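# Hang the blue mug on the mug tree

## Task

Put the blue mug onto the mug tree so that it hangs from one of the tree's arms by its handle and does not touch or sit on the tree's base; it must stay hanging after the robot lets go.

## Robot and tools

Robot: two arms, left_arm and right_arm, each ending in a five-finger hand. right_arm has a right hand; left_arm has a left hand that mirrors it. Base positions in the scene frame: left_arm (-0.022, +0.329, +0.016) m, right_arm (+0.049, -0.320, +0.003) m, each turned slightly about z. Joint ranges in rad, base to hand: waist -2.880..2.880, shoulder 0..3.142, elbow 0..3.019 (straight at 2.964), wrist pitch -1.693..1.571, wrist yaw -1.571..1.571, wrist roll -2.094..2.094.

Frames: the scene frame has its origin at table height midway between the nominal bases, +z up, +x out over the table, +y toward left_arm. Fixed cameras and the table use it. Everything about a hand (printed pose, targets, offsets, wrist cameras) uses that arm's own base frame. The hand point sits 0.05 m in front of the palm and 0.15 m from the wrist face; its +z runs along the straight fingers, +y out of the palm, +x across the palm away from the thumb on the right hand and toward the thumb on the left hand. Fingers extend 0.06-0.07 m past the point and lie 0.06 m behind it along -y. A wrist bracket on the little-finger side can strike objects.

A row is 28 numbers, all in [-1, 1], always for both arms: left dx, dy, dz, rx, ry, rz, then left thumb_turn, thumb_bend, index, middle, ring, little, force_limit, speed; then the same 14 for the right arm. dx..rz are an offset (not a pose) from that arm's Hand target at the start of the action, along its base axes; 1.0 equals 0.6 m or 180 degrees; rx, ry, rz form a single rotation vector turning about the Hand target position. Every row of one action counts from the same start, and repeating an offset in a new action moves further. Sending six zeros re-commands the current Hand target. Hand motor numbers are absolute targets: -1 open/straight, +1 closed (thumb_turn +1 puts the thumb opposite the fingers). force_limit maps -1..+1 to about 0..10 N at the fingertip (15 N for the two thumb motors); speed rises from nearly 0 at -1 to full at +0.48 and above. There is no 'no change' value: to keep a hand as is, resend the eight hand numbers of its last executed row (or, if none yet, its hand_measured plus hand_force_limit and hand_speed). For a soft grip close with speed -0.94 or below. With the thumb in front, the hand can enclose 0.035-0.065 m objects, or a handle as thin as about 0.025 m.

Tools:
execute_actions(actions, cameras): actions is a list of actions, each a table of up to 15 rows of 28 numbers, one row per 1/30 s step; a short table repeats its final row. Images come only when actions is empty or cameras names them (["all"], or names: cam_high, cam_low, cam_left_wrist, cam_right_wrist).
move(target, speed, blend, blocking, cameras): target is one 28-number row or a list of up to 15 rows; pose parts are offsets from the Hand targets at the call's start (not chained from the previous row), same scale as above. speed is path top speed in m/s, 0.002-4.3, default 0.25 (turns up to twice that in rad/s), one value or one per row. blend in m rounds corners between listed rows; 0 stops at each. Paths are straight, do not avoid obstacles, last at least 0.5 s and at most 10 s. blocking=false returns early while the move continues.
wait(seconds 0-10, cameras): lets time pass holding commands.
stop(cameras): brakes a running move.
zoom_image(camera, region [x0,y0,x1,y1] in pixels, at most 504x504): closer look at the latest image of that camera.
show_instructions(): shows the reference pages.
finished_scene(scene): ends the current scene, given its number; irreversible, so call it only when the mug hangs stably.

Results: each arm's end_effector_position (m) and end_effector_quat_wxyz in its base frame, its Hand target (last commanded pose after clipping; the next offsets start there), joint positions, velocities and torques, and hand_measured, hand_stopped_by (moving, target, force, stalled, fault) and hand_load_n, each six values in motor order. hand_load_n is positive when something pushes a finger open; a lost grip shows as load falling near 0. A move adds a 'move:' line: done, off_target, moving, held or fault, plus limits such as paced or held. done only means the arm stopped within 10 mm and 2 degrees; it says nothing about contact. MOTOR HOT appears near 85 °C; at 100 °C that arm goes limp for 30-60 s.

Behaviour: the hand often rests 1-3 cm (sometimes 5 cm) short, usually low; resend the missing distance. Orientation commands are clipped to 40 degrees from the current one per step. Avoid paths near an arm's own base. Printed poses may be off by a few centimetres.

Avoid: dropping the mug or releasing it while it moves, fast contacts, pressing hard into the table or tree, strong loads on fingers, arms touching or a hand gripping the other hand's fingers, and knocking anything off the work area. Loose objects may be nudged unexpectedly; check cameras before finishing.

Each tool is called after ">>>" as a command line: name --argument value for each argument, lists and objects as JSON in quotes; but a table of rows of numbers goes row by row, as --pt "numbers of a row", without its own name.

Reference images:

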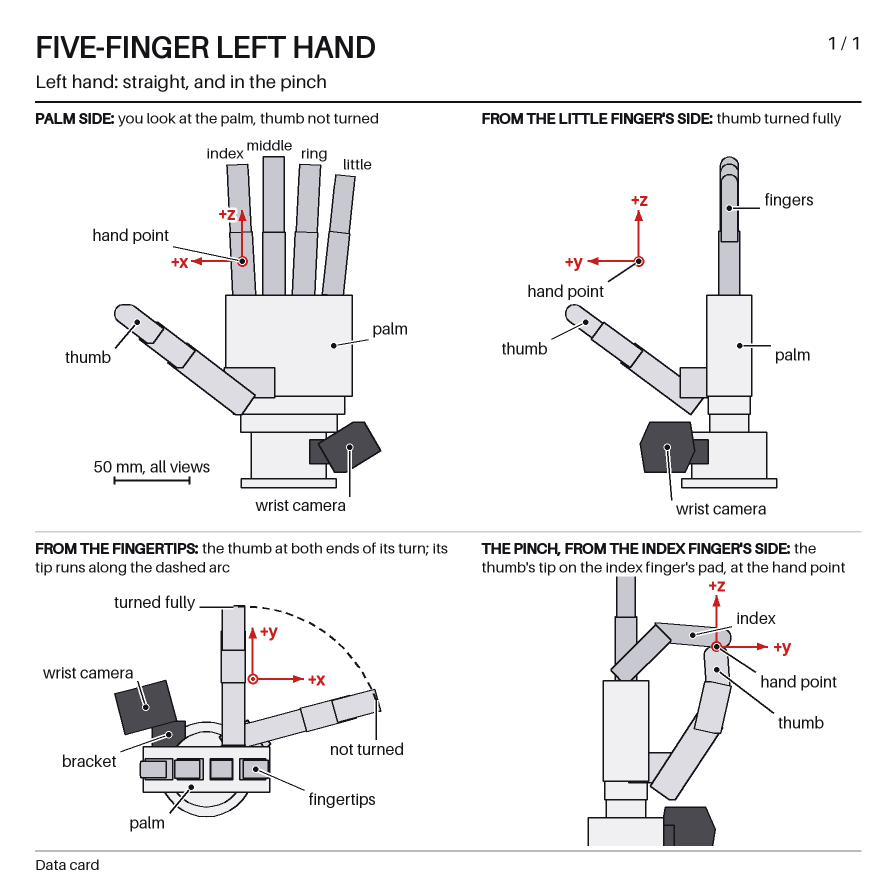

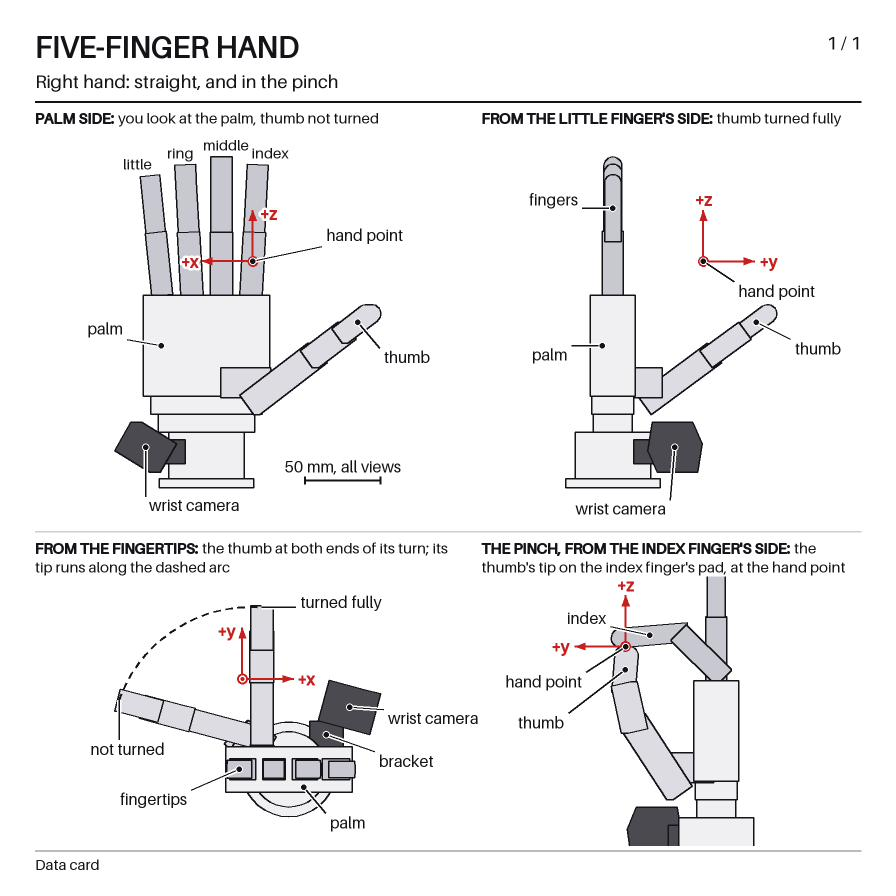

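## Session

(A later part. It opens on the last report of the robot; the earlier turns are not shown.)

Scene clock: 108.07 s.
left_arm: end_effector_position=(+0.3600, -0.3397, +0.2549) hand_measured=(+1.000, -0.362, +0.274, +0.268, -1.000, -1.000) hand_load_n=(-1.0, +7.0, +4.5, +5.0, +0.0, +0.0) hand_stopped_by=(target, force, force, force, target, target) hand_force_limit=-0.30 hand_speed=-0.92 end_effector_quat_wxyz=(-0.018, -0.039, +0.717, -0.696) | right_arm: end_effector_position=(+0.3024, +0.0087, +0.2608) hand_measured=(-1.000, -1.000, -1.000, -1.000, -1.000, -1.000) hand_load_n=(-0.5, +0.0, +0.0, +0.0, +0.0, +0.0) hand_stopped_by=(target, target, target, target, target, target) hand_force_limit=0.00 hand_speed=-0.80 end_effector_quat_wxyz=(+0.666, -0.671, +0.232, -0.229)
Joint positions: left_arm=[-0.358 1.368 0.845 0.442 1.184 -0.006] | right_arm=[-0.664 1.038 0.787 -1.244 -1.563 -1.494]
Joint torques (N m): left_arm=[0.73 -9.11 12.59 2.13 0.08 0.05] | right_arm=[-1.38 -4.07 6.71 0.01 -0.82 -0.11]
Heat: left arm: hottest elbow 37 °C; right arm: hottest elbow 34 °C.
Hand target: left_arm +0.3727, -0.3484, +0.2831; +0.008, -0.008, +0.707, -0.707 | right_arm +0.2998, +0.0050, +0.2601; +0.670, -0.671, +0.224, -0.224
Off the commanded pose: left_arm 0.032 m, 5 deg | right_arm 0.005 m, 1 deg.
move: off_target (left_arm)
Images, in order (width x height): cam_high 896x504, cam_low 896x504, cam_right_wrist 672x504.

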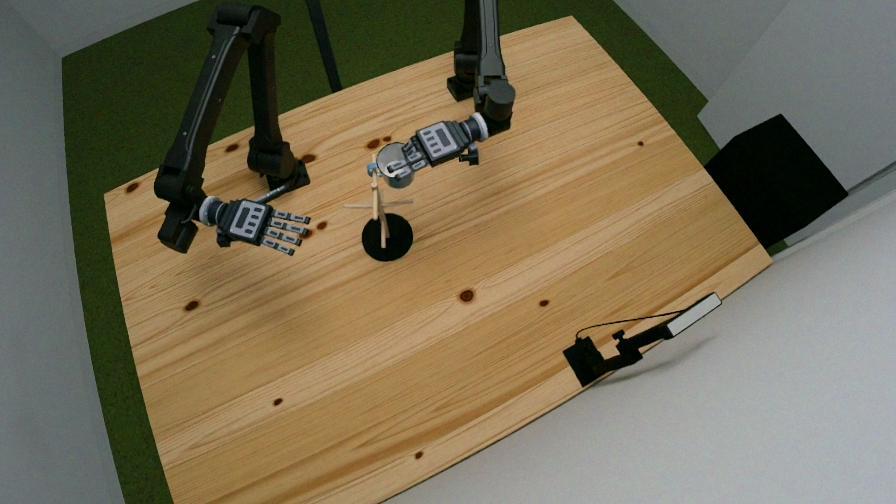

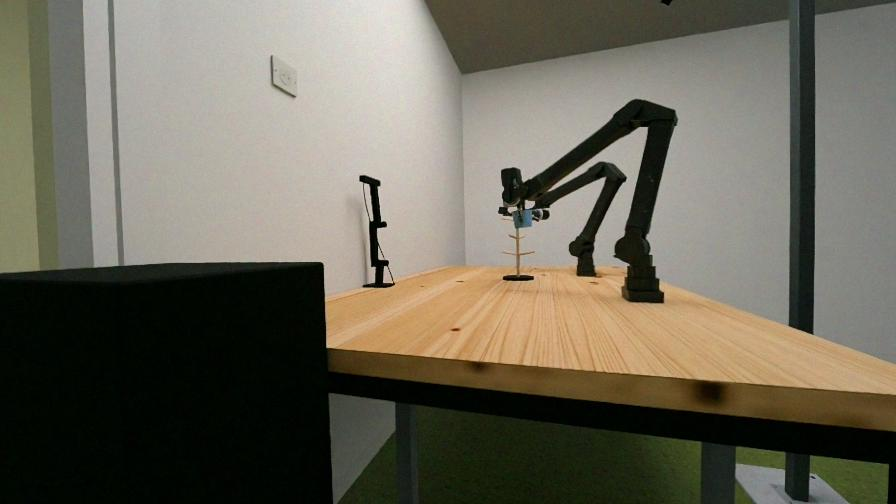

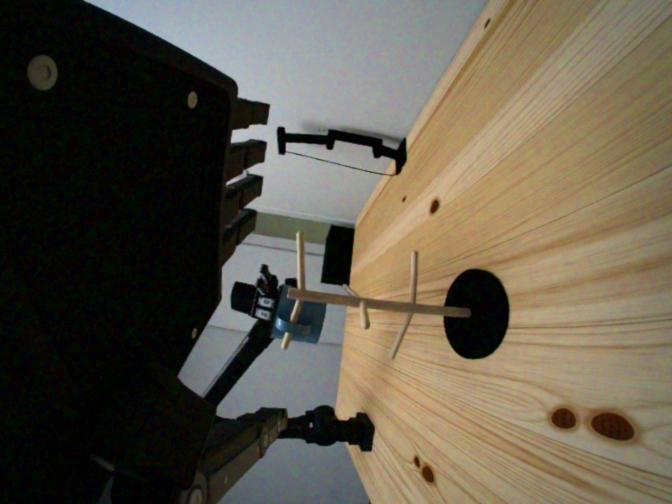

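>>> move --target '[0,0,-0.0217,0,0,0,1,0.05,0.8,0.8,-1,-1,-0.3,-0.92,0,0,0,0,0,0,-1,-1,-1,-1,-1,-1,0,-0.8]' --speed 0.04 --cameras '["cam_high","cam_right_wrist"]'

>>> zoom_image --camera "cam_right_wrist" --region '[250, 220, 350, 400]'

>>> zoom_image --camera "cam_high" --region '[355, 110, 425, 200]'

Scene clock: 110.00 s.
left_arm: end_effector_position=(+0.3648, -0.3415, +0.2504) hand_measured=(+1.000, -0.362, +0.274, +0.268, -1.000, -1.000) hand_load_n=(-1.0, +7.0, +4.5, +5.0, +0.0, +0.0) hand_stopped_by=(target, force, force, force, target, target) hand_force_limit=-0.30 hand_speed=-0.92 end_effector_quat_wxyz=(-0.012, -0.032, +0.715, -0.699) | right_arm: end_effector_position=(+0.3024, +0.0087, +0.2608) hand_measured=(-1.000, -1.000, -1.000, -1.000, -1.000, -1.000) hand_load_n=(-0.5, +0.0, +0.0, +0.0, +0.0, +0.0) hand_stopped_by=(target, target, target, target, target, target) hand_force_limit=0.00 hand_speed=-0.80 end_effector_quat_wxyz=(+0.666, -0.671, +0.232, -0.229)
Joint positions: left_arm=[-0.358 1.388 0.845 0.48 1.184 -0.005] | right_arm=[-0.664 1.038 0.787 -1.244 -1.563 -1.494]
Joint torques (N m): left_arm=[0.15 -8.88 11.04 2.35 0.05 0.06] | right_arm=[-1.32 -4.01 6.69 0.01 -0.81 -0.11]
Heat: left arm: hottest elbow 37 °C; right arm: hottest elbow 34 °C.
Hand target: left_arm +0.3728, -0.3484, +0.2701; +0.008, -0.008, +0.707, -0.707 | right_arm +0.2998, +0.0050, +0.2601; +0.670, -0.671, +0.224, -0.224
Off the commanded pose: left_arm 0.022 m, 4 deg | right_arm 0.005 m, 1 deg.
move: off_target (left_arm)
Images, in order (width x height): cam_high 896x504, cam_right_wrist 672x504.

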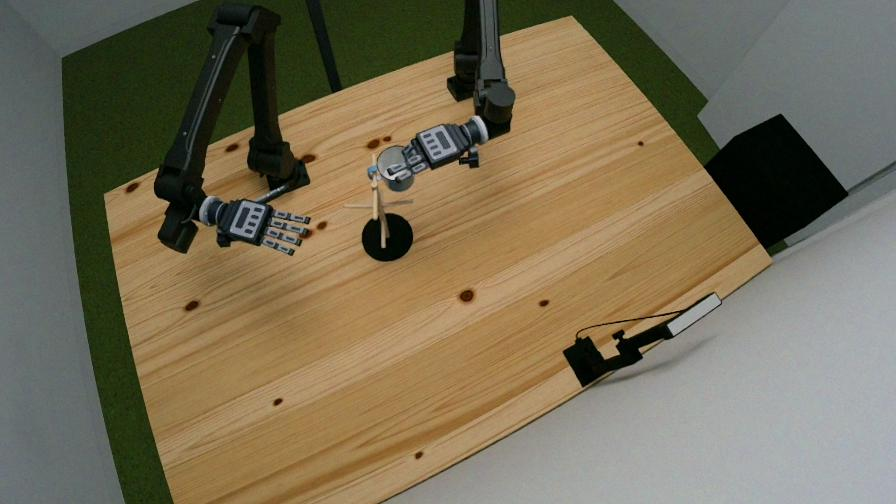

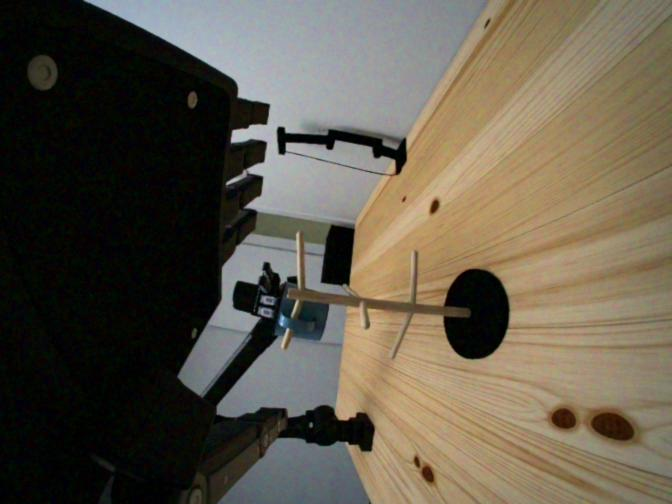

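Scaled by 2.800 from the camera's 672x504 image, which has a finer 960x720 frame.

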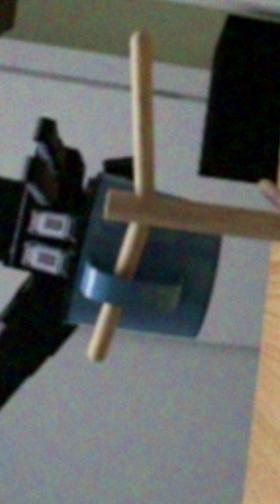

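Scaled by 5.600 from the camera's 896x504 image, which has a finer 1280x720 frame.

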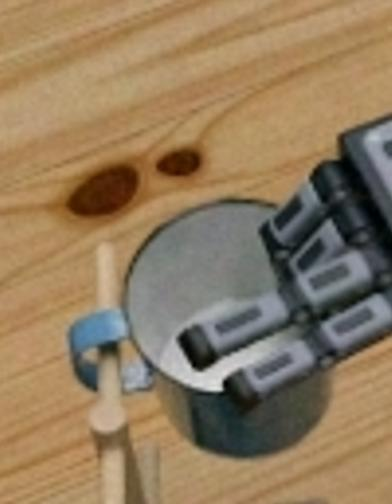

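>>> move --target '[-0.0067,0.0025,-0.02,0,0,0,1,0.05,0.8,0.8,-1,-1,-0.3,-0.92,0,0,0,0,0,0,-1,-1,-1,-1,-1,-1,0,-0.8]' --speed 0.04 --cameras '["cam_high","cam_right_wrist"]'

>>> zoom_image --camera "cam_right_wrist" --region '[250, 220, 350, 400]'

>>> zoom_image --camera "cam_high" --region '[355, 110, 425, 200]'

Scene clock: 112.37 s.
left_arm: end_effector_position=(+0.3679, -0.3426, +0.2510) hand_measured=(+1.000, -0.362, +0.274, +0.268, -1.000, -1.000) hand_load_n=(-0.5, +7.0, +4.5, +5.5, +0.0, +0.0) hand_stopped_by=(target, force, force, force, target, target) hand_force_limit=-0.30 hand_speed=-0.92 end_effector_quat_wxyz=(-0.003, -0.024, +0.711, -0.702) | right_arm: end_effector_position=(+0.3024, +0.0087, +0.2608) hand_measured=(-1.000, -1.000, -1.000, -1.000, -1.000, -1.000) hand_load_n=(-0.5, +0.0, +0.0, +0.0, +0.0, +0.0) hand_stopped_by=(target, target, target, target, target, target) hand_force_limit=0.00 hand_speed=-0.80 end_effector_quat_wxyz=(+0.666, -0.671, +0.232, -0.229)
Joint positions: left_arm=[-0.358 1.396 0.845 0.515 1.184 -0.004] | right_arm=[-0.664 1.038 0.787 -1.244 -1.563 -1.494]
Joint torques (N m): left_arm=[0.67 -9.47 8.69 2.15 0.02 0.09] | right_arm=[-1.49 -4.01 6.71 0.01 -0.81 -0.11]
Heat: left arm: hottest elbow 37 °C; right arm: hottest elbow 34 °C.
Hand target: left_arm +0.3688, -0.3469, +0.2580; +0.008, -0.008, +0.707, -0.707 | right_arm +0.2998, +0.0050, +0.2601; +0.670, -0.671, +0.224, -0.224
Off the commanded pose: left_arm 0.008 m, 2 deg | right_arm 0.005 m, 1 deg.
move: done
Images, in order (width x height): cam_high 896x504, cam_right_wrist 672x504.

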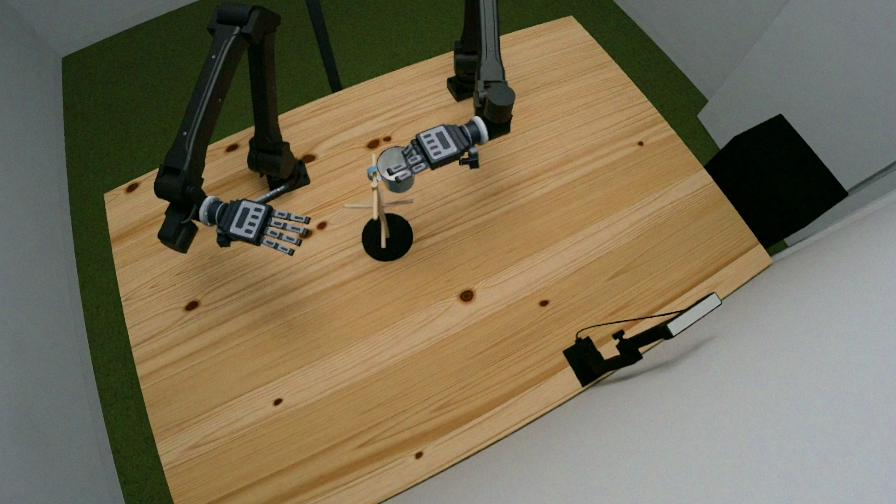

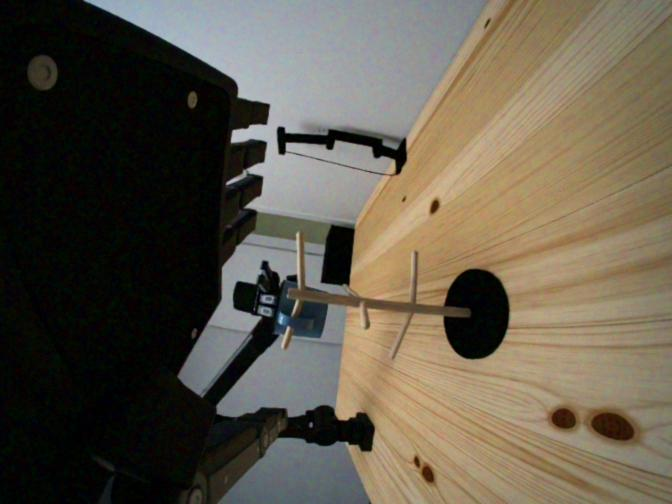

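Scaled by 2.800 from the camera's 672x504 image, which has a finer 960x720 frame.

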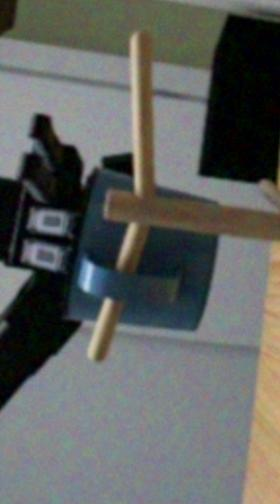

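Scaled by 5.600 from the camera's 896x504 image, which has a finer 1280x720 frame.

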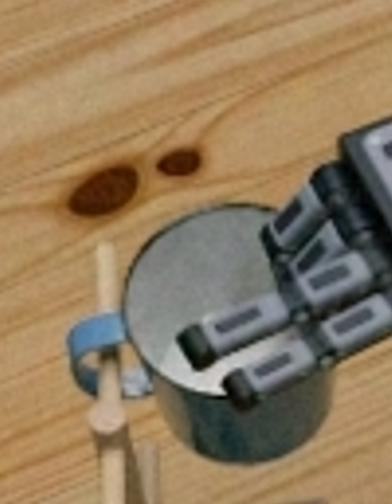

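>>> move --target '[-0.0067,0.0025,-0.025,0,0,0,1,0.05,0.8,0.8,-1,-1,-0.3,-0.92,0,0,0,0,0,0,-1,-1,-1,-1,-1,-1,0,-0.8]' --speed 0.04 --cameras '["cam_high","cam_right_wrist"]'

>>> zoom_image --camera "cam_right_wrist" --region '[250, 220, 350, 400]'

>>> zoom_image --camera "cam_high" --region '[355, 110, 425, 200]'

Scene clock: 114.43 s.
left_arm: end_effector_position=(+0.3650, -0.3415, +0.2378) hand_measured=(+1.000, -0.362, +0.274, +0.268, -1.000, -1.000) hand_load_n=(-1.0, +6.5, +3.5, +5.0, +0.0, +0.0) hand_stopped_by=(target, force, force, force, target, target) hand_force_limit=-0.30 hand_speed=-0.92 end_effector_quat_wxyz=(-0.001, -0.021, +0.711, -0.703) | right_arm: end_effector_position=(+0.3024, +0.0087, +0.2608) hand_measured=(-1.000, -1.000, -1.000, -1.000, -1.000, -1.000) hand_load_n=(+0.0, +0.0, -0.5, +0.0, +0.0, +0.0) hand_stopped_by=(target, target, target, target, target, target) hand_force_limit=0.00 hand_speed=-0.80 end_effector_quat_wxyz=(+0.666, -0.671, +0.232, -0.229)
Joint positions: left_arm=[-0.358 1.409 0.816 0.562 1.184 -0.002] | right_arm=[-0.664 1.038 0.787 -1.244 -1.563 -1.494]
Joint torques (N m): left_arm=[1.08 -8.59 7.99 2.25 -0.01 0.05] | right_arm=[-1.32 -4.07 6.68 -0.01 -0.81 -0.11]
Heat: left arm: hottest elbow 37 °C; right arm: hottest elbow 34 °C.
Hand target: left_arm +0.3647, -0.3454, +0.2430; +0.008, -0.008, +0.707, -0.707 | right_arm +0.2998, +0.0050, +0.2601; +0.670, -0.671, +0.224, -0.224
Off the commanded pose: left_arm 0.007 m, 2 deg | right_arm 0.005 m, 1 deg.
move: done
Images, in order (width x height): cam_high 896x504, cam_right_wrist 672x504.

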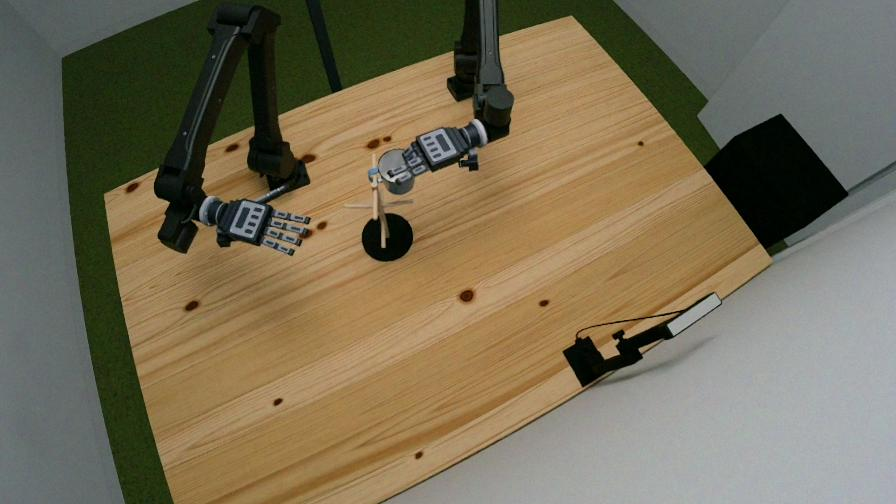

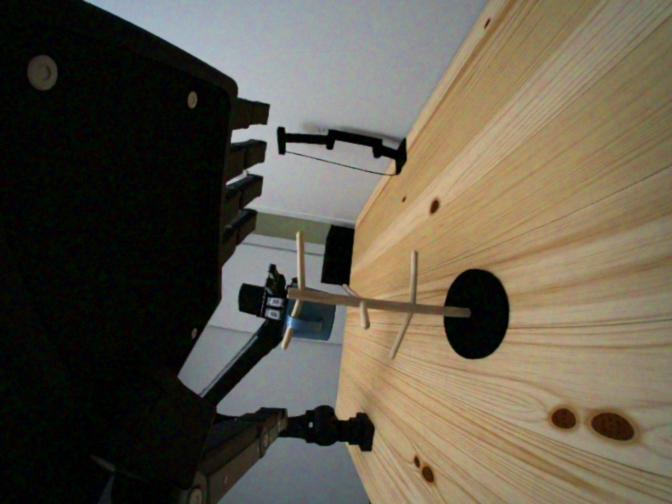

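Scaled by 2.800 from the camera's 672x504 image, which has a finer 960x720 frame.

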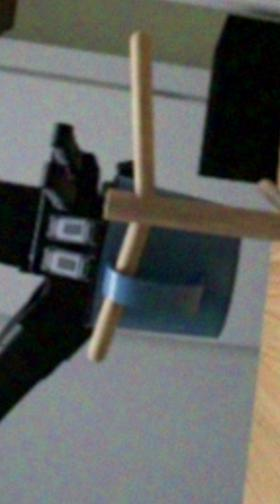

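Scaled by 5.600 from the camera's 896x504 image, which has a finer 1280x720 frame.

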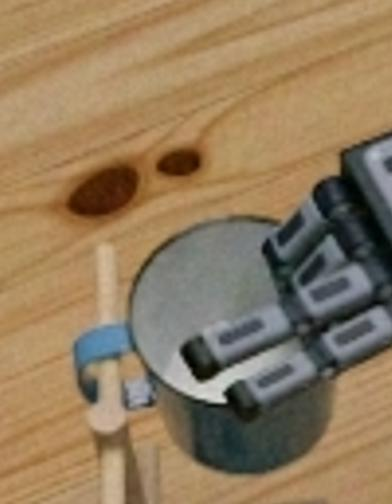

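>>> move --target '[-0.0013,-0.0036,-0.0247,-0.0521,0.0192,0,1,0.05,0.8,0.8,-1,-1,-0.3,-0.92,0,0,0,0,0,0,-1,-1,-1,-1,-1,-1,0,-0.8]' --speed 0.06 --cameras '["cam_high","cam_right_wrist","cam_low"]'

>>> zoom_image --camera "cam_right_wrist" --region '[250, 220, 350, 400]'

>>> zoom_image --camera "cam_high" --region '[355, 110, 425, 200]'

>>> zoom_image --camera "cam_low" --region '[500, 195, 560, 245]'

Scene clock: 118.90 s.
left_arm: end_effector_position=(+0.3624, -0.3488, +0.2240) hand_measured=(+1.000, -0.362, +0.274, +0.268, -1.000, -1.000) hand_load_n=(-1.0, +6.5, +4.0, +3.5, +0.0, +0.0) hand_stopped_by=(target, force, force, force, target, target) hand_force_limit=-0.30 hand_speed=-0.92 end_effector_quat_wxyz=(+0.018, +0.030, -0.651, +0.758) | right_arm: end_effector_position=(+0.3024, +0.0087, +0.2608) hand_measured=(-1.000, -1.000, -1.000, -1.000, -1.000, -1.000) hand_load_n=(-0.5, +0.0, +0.0, +0.0, +0.0, +0.0) hand_stopped_by=(target, target, target, target, target, target) hand_force_limit=0.00 hand_speed=-0.80 end_effector_quat_wxyz=(+0.666, -0.671, +0.232, -0.229)
Joint positions: left_arm=[-0.358 1.585 0.747 1.224 1.163 -0.427] | right_arm=[-0.664 1.038 0.787 -1.244 -1.563 -1.494]
Joint torques (N m): left_arm=[1.44 -9.82 6.24 1.87 -0.45 -0.13] | right_arm=[-1.38 -4.13 6.69 -0.02 -0.82 -0.11]
Heat: left arm: hottest elbow 37 °C; right arm: hottest elbow 34 °C.
Hand target: left_arm +0.3639, -0.3476, +0.2282; +0.014, +0.030, -0.647, +0.762 | right_arm +0.2998, +0.0050, +0.2601; +0.670, -0.671, +0.224, -0.224
Off the commanded pose: left_arm 0.005 m, 1 deg | right_arm 0.005 m, 1 deg.
move: done
Images, in order (width x height): cam_high 896x504, cam_low 896x504, cam_right_wrist 672x504.

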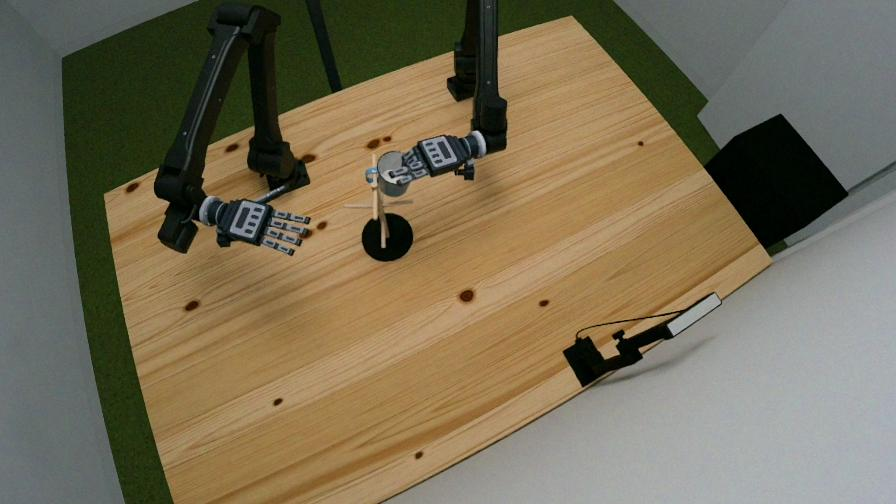

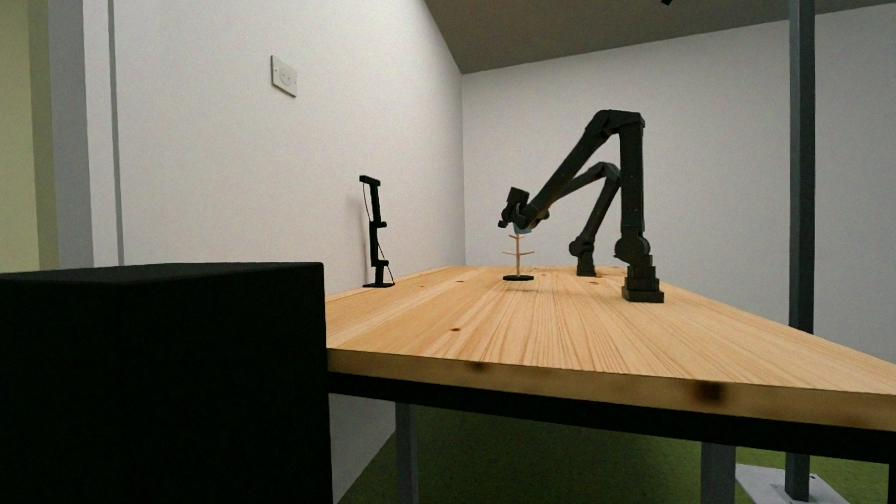

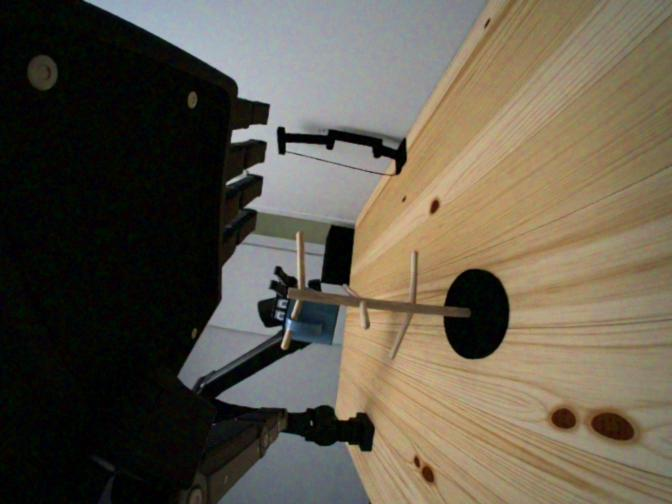

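Scaled by 2.800 from the camera's 672x504 image, which has a finer 960x720 frame.

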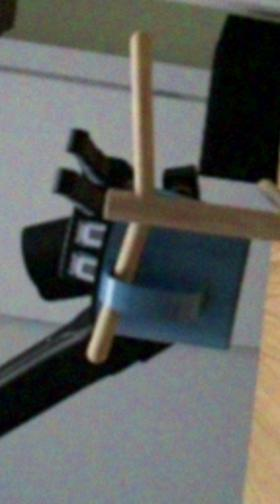

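Scaled by 5.600 from the camera's 896x504 image, which has a finer 1280x720 frame.

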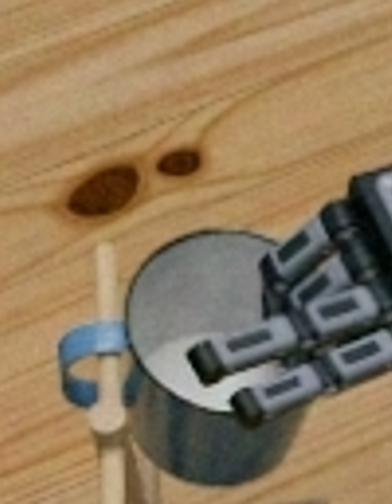

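Scaled by 8.400 from the camera's 896x504 image, which has a finer 1280x720 frame.

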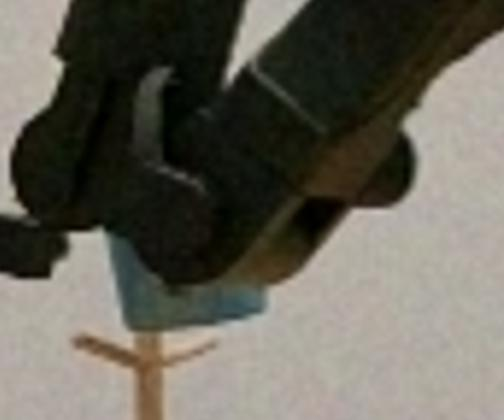

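>>> move --target '[0.0025,0.0065,-0.0242,-0.0521,0.0192,0,1,0.05,0.8,0.8,-1,-1,-0.3,-0.92,0,0,0,0,0,0,-1,-1,-1,-1,-1,-1,0,-0.8]' --speed 0.06 --cameras '["cam_high","cam_right_wrist","cam_low","cam_left_wrist"]'

>>> zoom_image --camera "cam_right_wrist" --region '[250, 220, 350, 400]'

>>> zoom_image --camera "cam_high" --region '[355, 110, 425, 200]'

>>> zoom_image --camera "cam_low" --region '[500, 195, 560, 245]'

Scene clock: 121.93 s.
left_arm: end_effector_position=(+0.3620, -0.3484, +0.2126) hand_measured=(+1.000, -0.362, +0.274, +0.268, -1.000, -1.000) hand_load_n=(-1.0, +6.0, +2.0, +3.0, +0.0, +0.0) hand_stopped_by=(target, force, force, force, target, target) hand_force_limit=-0.30 hand_speed=-0.92 end_effector_quat_wxyz=(+0.031, +0.059, -0.611, +0.789) | right_arm: end_effector_position=(+0.3024, +0.0087, +0.2608) hand_measured=(-1.000, -1.000, -1.000, -1.000, -1.000, -1.000) hand_load_n=(-0.5, +0.0, +0.0, +0.0, +0.0, +0.0) hand_stopped_by=(target, target, target, target, target, target) hand_force_limit=0.00 hand_speed=-0.80 end_effector_quat_wxyz=(+0.666, -0.671, +0.232, -0.229)
Joint positions: left_arm=[-0.355 1.705 0.724 1.546 1.093 -0.647] | right_arm=[-0.664 1.038 0.787 -1.244 -1.563 -1.494]
Joint torques (N m): left_arm=[1.44 -10.23 5.07 1.48 -0.57 -0.09] | right_arm=[-1.26 -4.01 6.71 -0.03 -0.81 -0.11]
Heat: left arm: hottest elbow 37 °C; right arm: hottest elbow 34 °C.
Hand target: left_arm +0.3653, -0.3437, +0.2136; +0.036, +0.052, -0.582, +0.811 | right_arm +0.2998, +0.0050, +0.2601; +0.670, -0.671, +0.224, -0.224
Off the commanded pose: left_arm 0.006 m, 4 deg | right_arm 0.005 m, 1 deg.
joint sent to its limit (left arm) — joint 4 (wrist pitch), upper limit. The joint targets are off in orientation, not in position.
move: off_target (left_arm)

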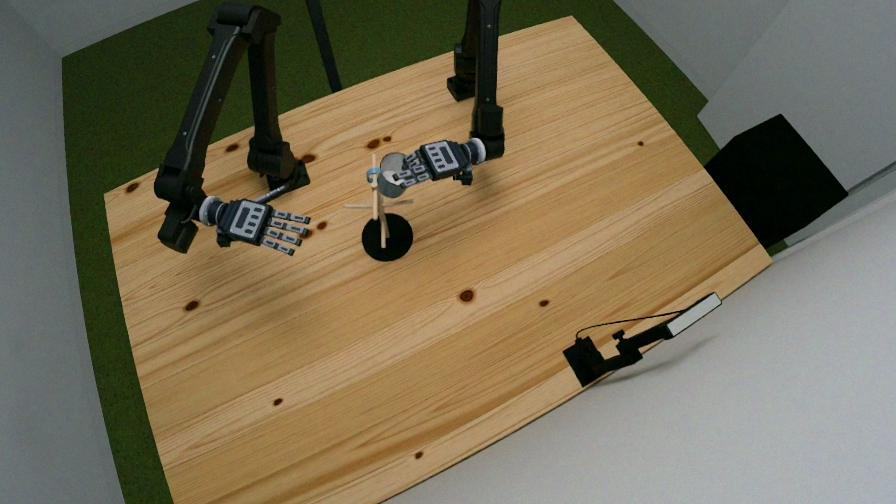

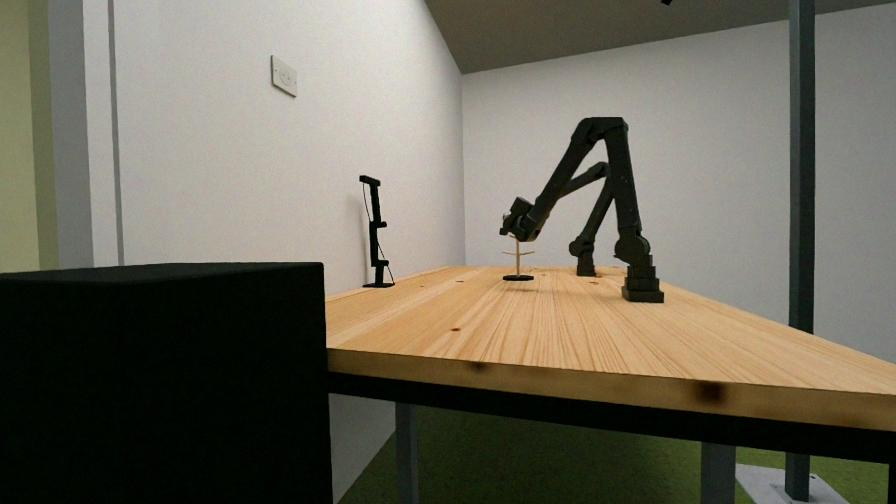

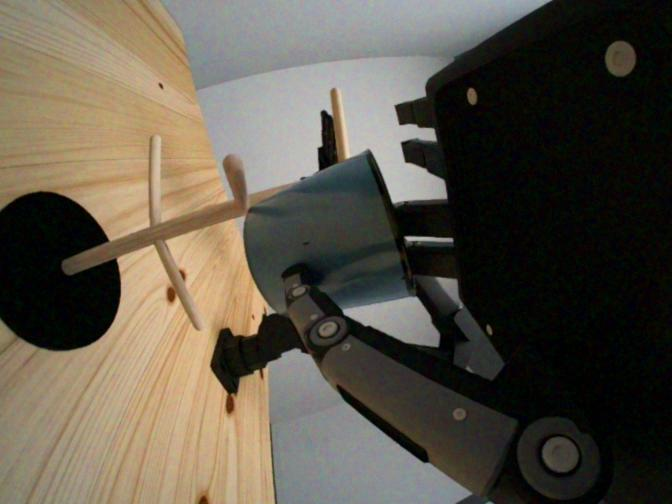

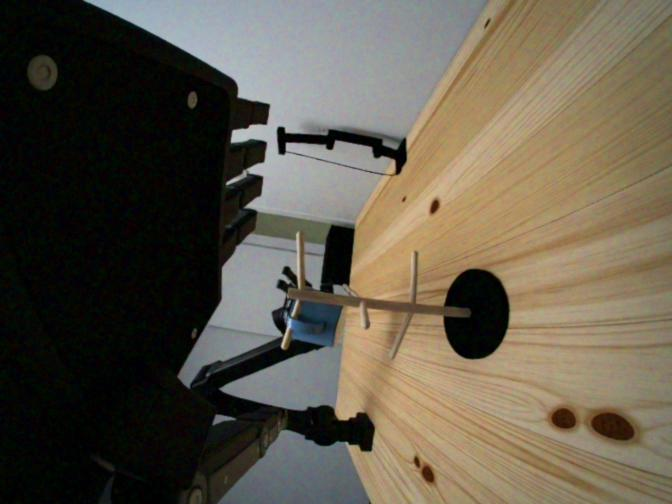

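Scaled by 2.800 from the camera's 672x504 image, which has a finer 960x720 frame.

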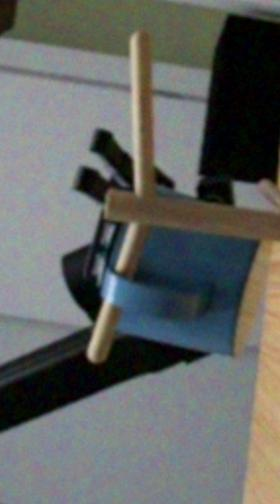

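Scaled by 5.600 from the camera's 896x504 image, which has a finer 1280x720 frame.

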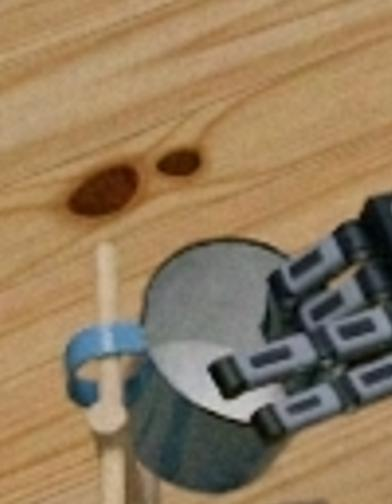

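Scaled by 8.400 from the camera's 896x504 image, which has a finer 1280x720 frame.

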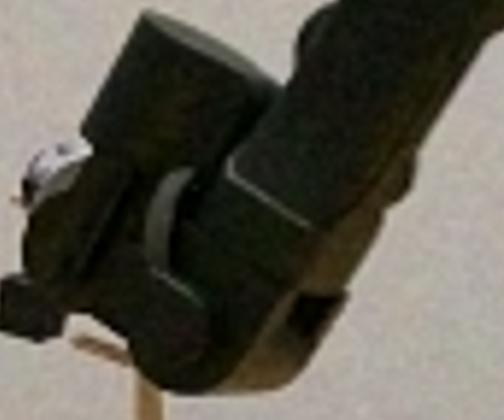

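>>> move --target '[0,0,0,0,0,0,1,-0.7,0,0,-1,-1,-0.3,-0.95,0,0,0,0,0,0,-1,-1,-1,-1,-1,-1,0,-0.8]' --speed 0.04 --cameras '["cam_high","cam_right_wrist","cam_left_wrist"]'

>>> zoom_image --camera "cam_right_wrist" --region '[250, 220, 350, 400]'

>>> zoom_image --camera "cam_high" --region '[355, 110, 425, 200]'

Scene clock: 132.53 s.
left_arm: end_effector_position=(+0.3627, -0.3480, +0.2132) hand_measured=(+1.000, -0.700, +0.000, +0.000, -1.000, -1.000) hand_load_n=(+0.0, +0.0, +0.0, +0.0, -0.5, +0.0) hand_stopped_by=(target, target, target, target, target, target) hand_force_limit=-0.30 hand_speed=-0.95 end_effector_quat_wxyz=(+0.029, +0.060, -0.610, +0.790) | right_arm: end_effector_position=(+0.3024, +0.0087, +0.2608) hand_measured=(-1.000, -1.000, -1.000, -1.000, -1.000, -1.000) hand_load_n=(+0.0, +0.0, +0.0, +0.0, +0.0, +0.0) hand_stopped_by=(target, target, target, target, target, target) hand_force_limit=0.00 hand_speed=-0.80 end_effector_quat_wxyz=(+0.666, -0.671, +0.232, -0.229)
Joint positions: left_arm=[-0.354 1.705 0.723 1.548 1.09 -0.649] | right_arm=[-0.664 1.038 0.787 -1.244 -1.563 -1.494]
Joint torques (N m): left_arm=[2.02 -9.88 5.33 1.55 -0.49 -0.09] | right_arm=[-1.38 -4.07 6.68 0.01 -0.81 -0.11]
Heat: left arm: hottest elbow 36 °C; right arm: hottest elbow 34 °C.
Hand target: left_arm +0.3653, -0.3438, +0.2137; +0.036, +0.052, -0.582, +0.811 | right_arm +0.2998, +0.0050, +0.2601; +0.670, -0.671, +0.224, -0.224
Off the commanded pose: left_arm 0.005 m, 4 deg | right_arm 0.005 m, 1 deg.
joint sent to its limit (left arm) — joint 4 (wrist pitch), upper limit. The joint targets are off in orientation, not in position.
move: off_target (left_arm)
Images, in order (width x height): cam_high 896x504, cam_left_wrist 672x504, cam_right_wrist 672x504.

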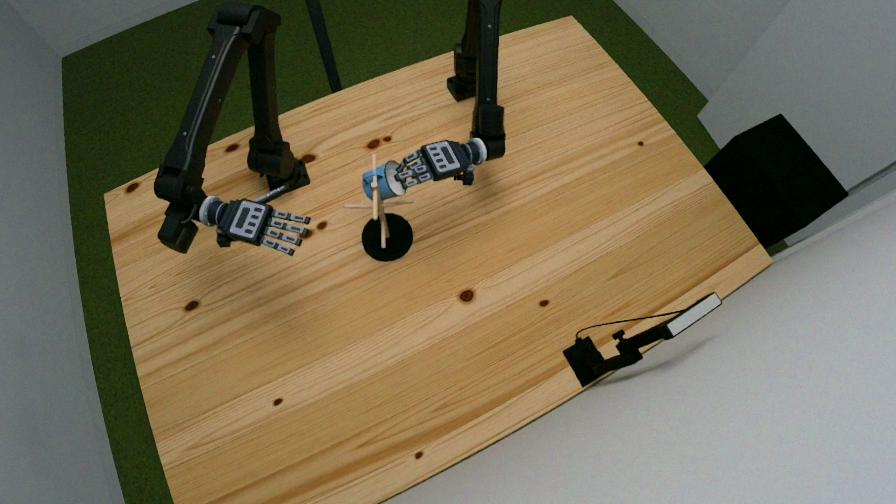

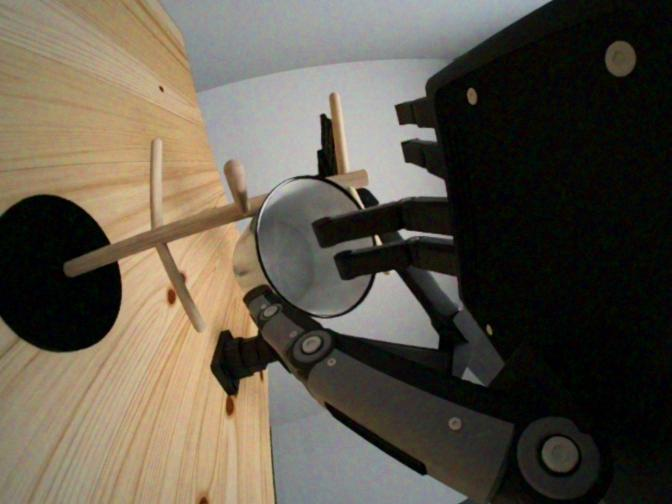

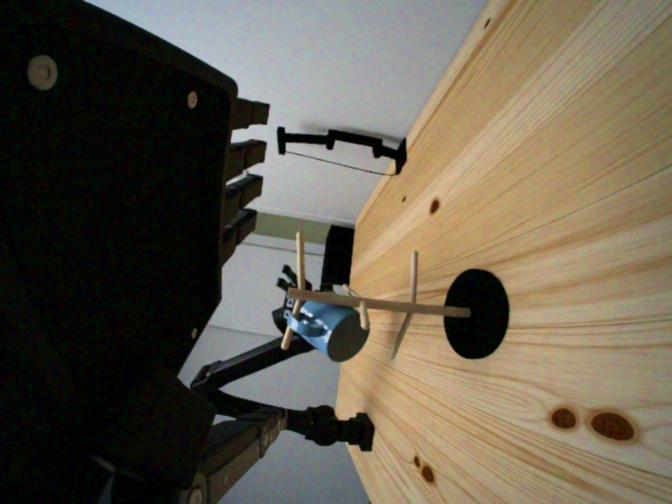

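Scaled by 2.800 from the camera's 672x504 image, which has a finer 960x720 frame.

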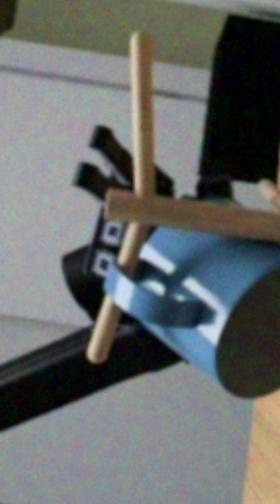

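Scaled by 5.600 from the camera's 896x504 image, which has a finer 1280x720 frame.

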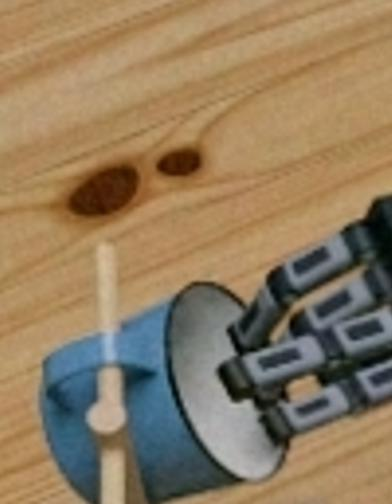

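>>> move --pt "0 0 0 0 0 0 1 -1 0 0 -1 -1 -0.3 -0.8 0 0 0 0 0 0 -1 -1 -1 -1 -1 -1 0 -0.8" --pt "0.0288 0.0782 -0.005 0 0 0 1 -1 0 0 -1 -1 -0.3 -0.8 0 0 0 0 0 0 -1 -1 -1 -1 -1 -1 0 -0.8" --speed 0.06 --cameras '["cam_high","cam_right_wrist","cam_left_wrist"]'

>>> zoom_image --camera "cam_right_wrist" --region '[250, 220, 350, 400]'

>>> zoom_image --camera "cam_high" --region '[355, 110, 425, 200]'

Scene clock: 136.93 s.
left_arm: end_effector_position=(+0.3830, -0.3009, +0.2045) hand_measured=(+1.000, -1.000, +0.000, +0.000, -1.000, -1.000) hand_load_n=(+0.0, +0.0, +0.0, +0.0, +0.0, +0.0) hand_stopped_by=(target, target, target, target, target, target) hand_force_limit=-0.30 hand_speed=-0.80 end_effector_quat_wxyz=(+0.023, +0.080, -0.627, +0.775) | right_arm: end_effector_position=(+0.3024, +0.0087, +0.2608) hand_measured=(-1.000, -1.000, -1.000, -1.000, -1.000, -1.000) hand_load_n=(+0.0, +0.0, -0.5, +0.0, +0.0, -0.5) hand_stopped_by=(target, target, target, target, target, target) hand_force_limit=0.00 hand_speed=-0.80 end_effector_quat_wxyz=(+0.666, -0.671, +0.232, -0.229)
Joint positions: left_arm=[-0.234 1.705 0.723 1.548 1.184 -0.689] | right_arm=[-0.664 1.038 0.787 -1.244 -1.563 -1.494]
Joint torques (N m): left_arm=[1.26 -11.11 5.22 1.48 -0.25 -0.08] | right_arm=[-1.26 -4.13 6.69 -0.02 -0.82 -0.12]
Heat: left arm: hottest elbow 36 °C; right arm: hottest elbow 34 °C.
Hand target: left_arm +0.3826, -0.2968, +0.2107; +0.036, +0.052, -0.582, +0.811 | right_arm +0.2998, +0.0050, +0.2601; +0.670, -0.671, +0.224, -0.224
Off the commanded pose: left_arm 0.007 m, 7 deg | right_arm 0.005 m, 1 deg.
joint sent to its limit (left arm) — joint 4 (wrist pitch), upper limit. The joint targets are off in orientation, not in position.
move: off_target (left_arm)
Images, in order (width x height): cam_high 896x504, cam_left_wrist 672x504, cam_right_wrist 672x504.

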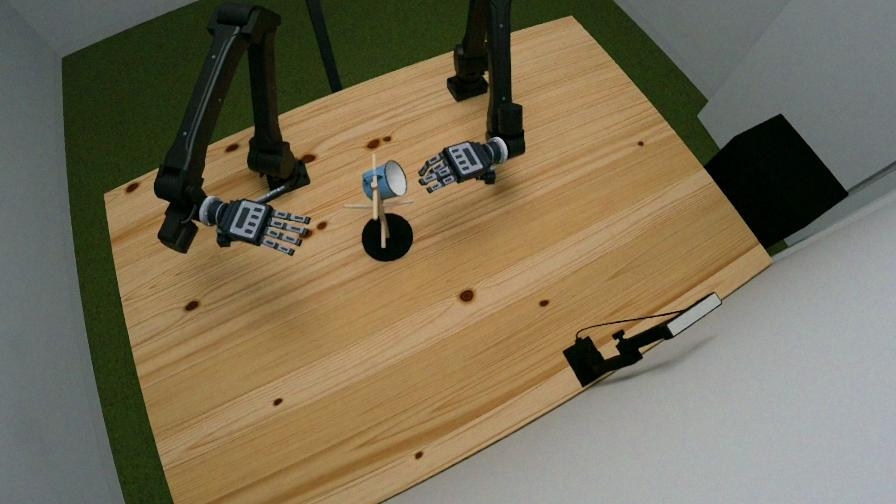

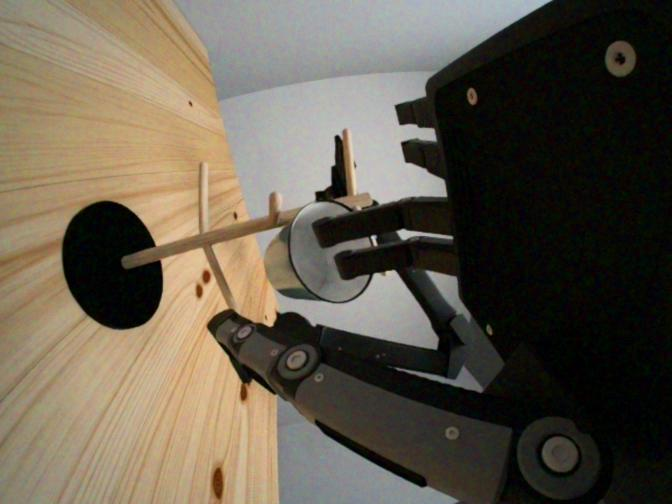

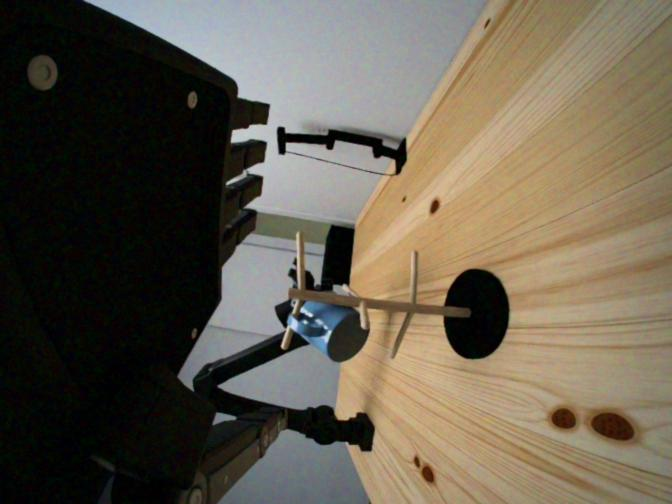

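Scaled by 2.800 from the camera's 672x504 image, which has a finer 960x720 frame.

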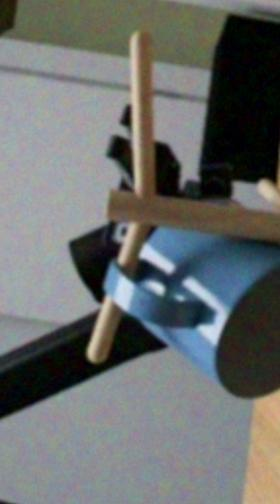

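Scaled by 5.600 from the camera's 896x504 image, which has a finer 1280x720 frame.

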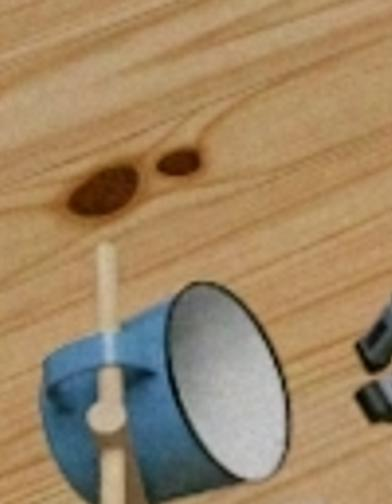

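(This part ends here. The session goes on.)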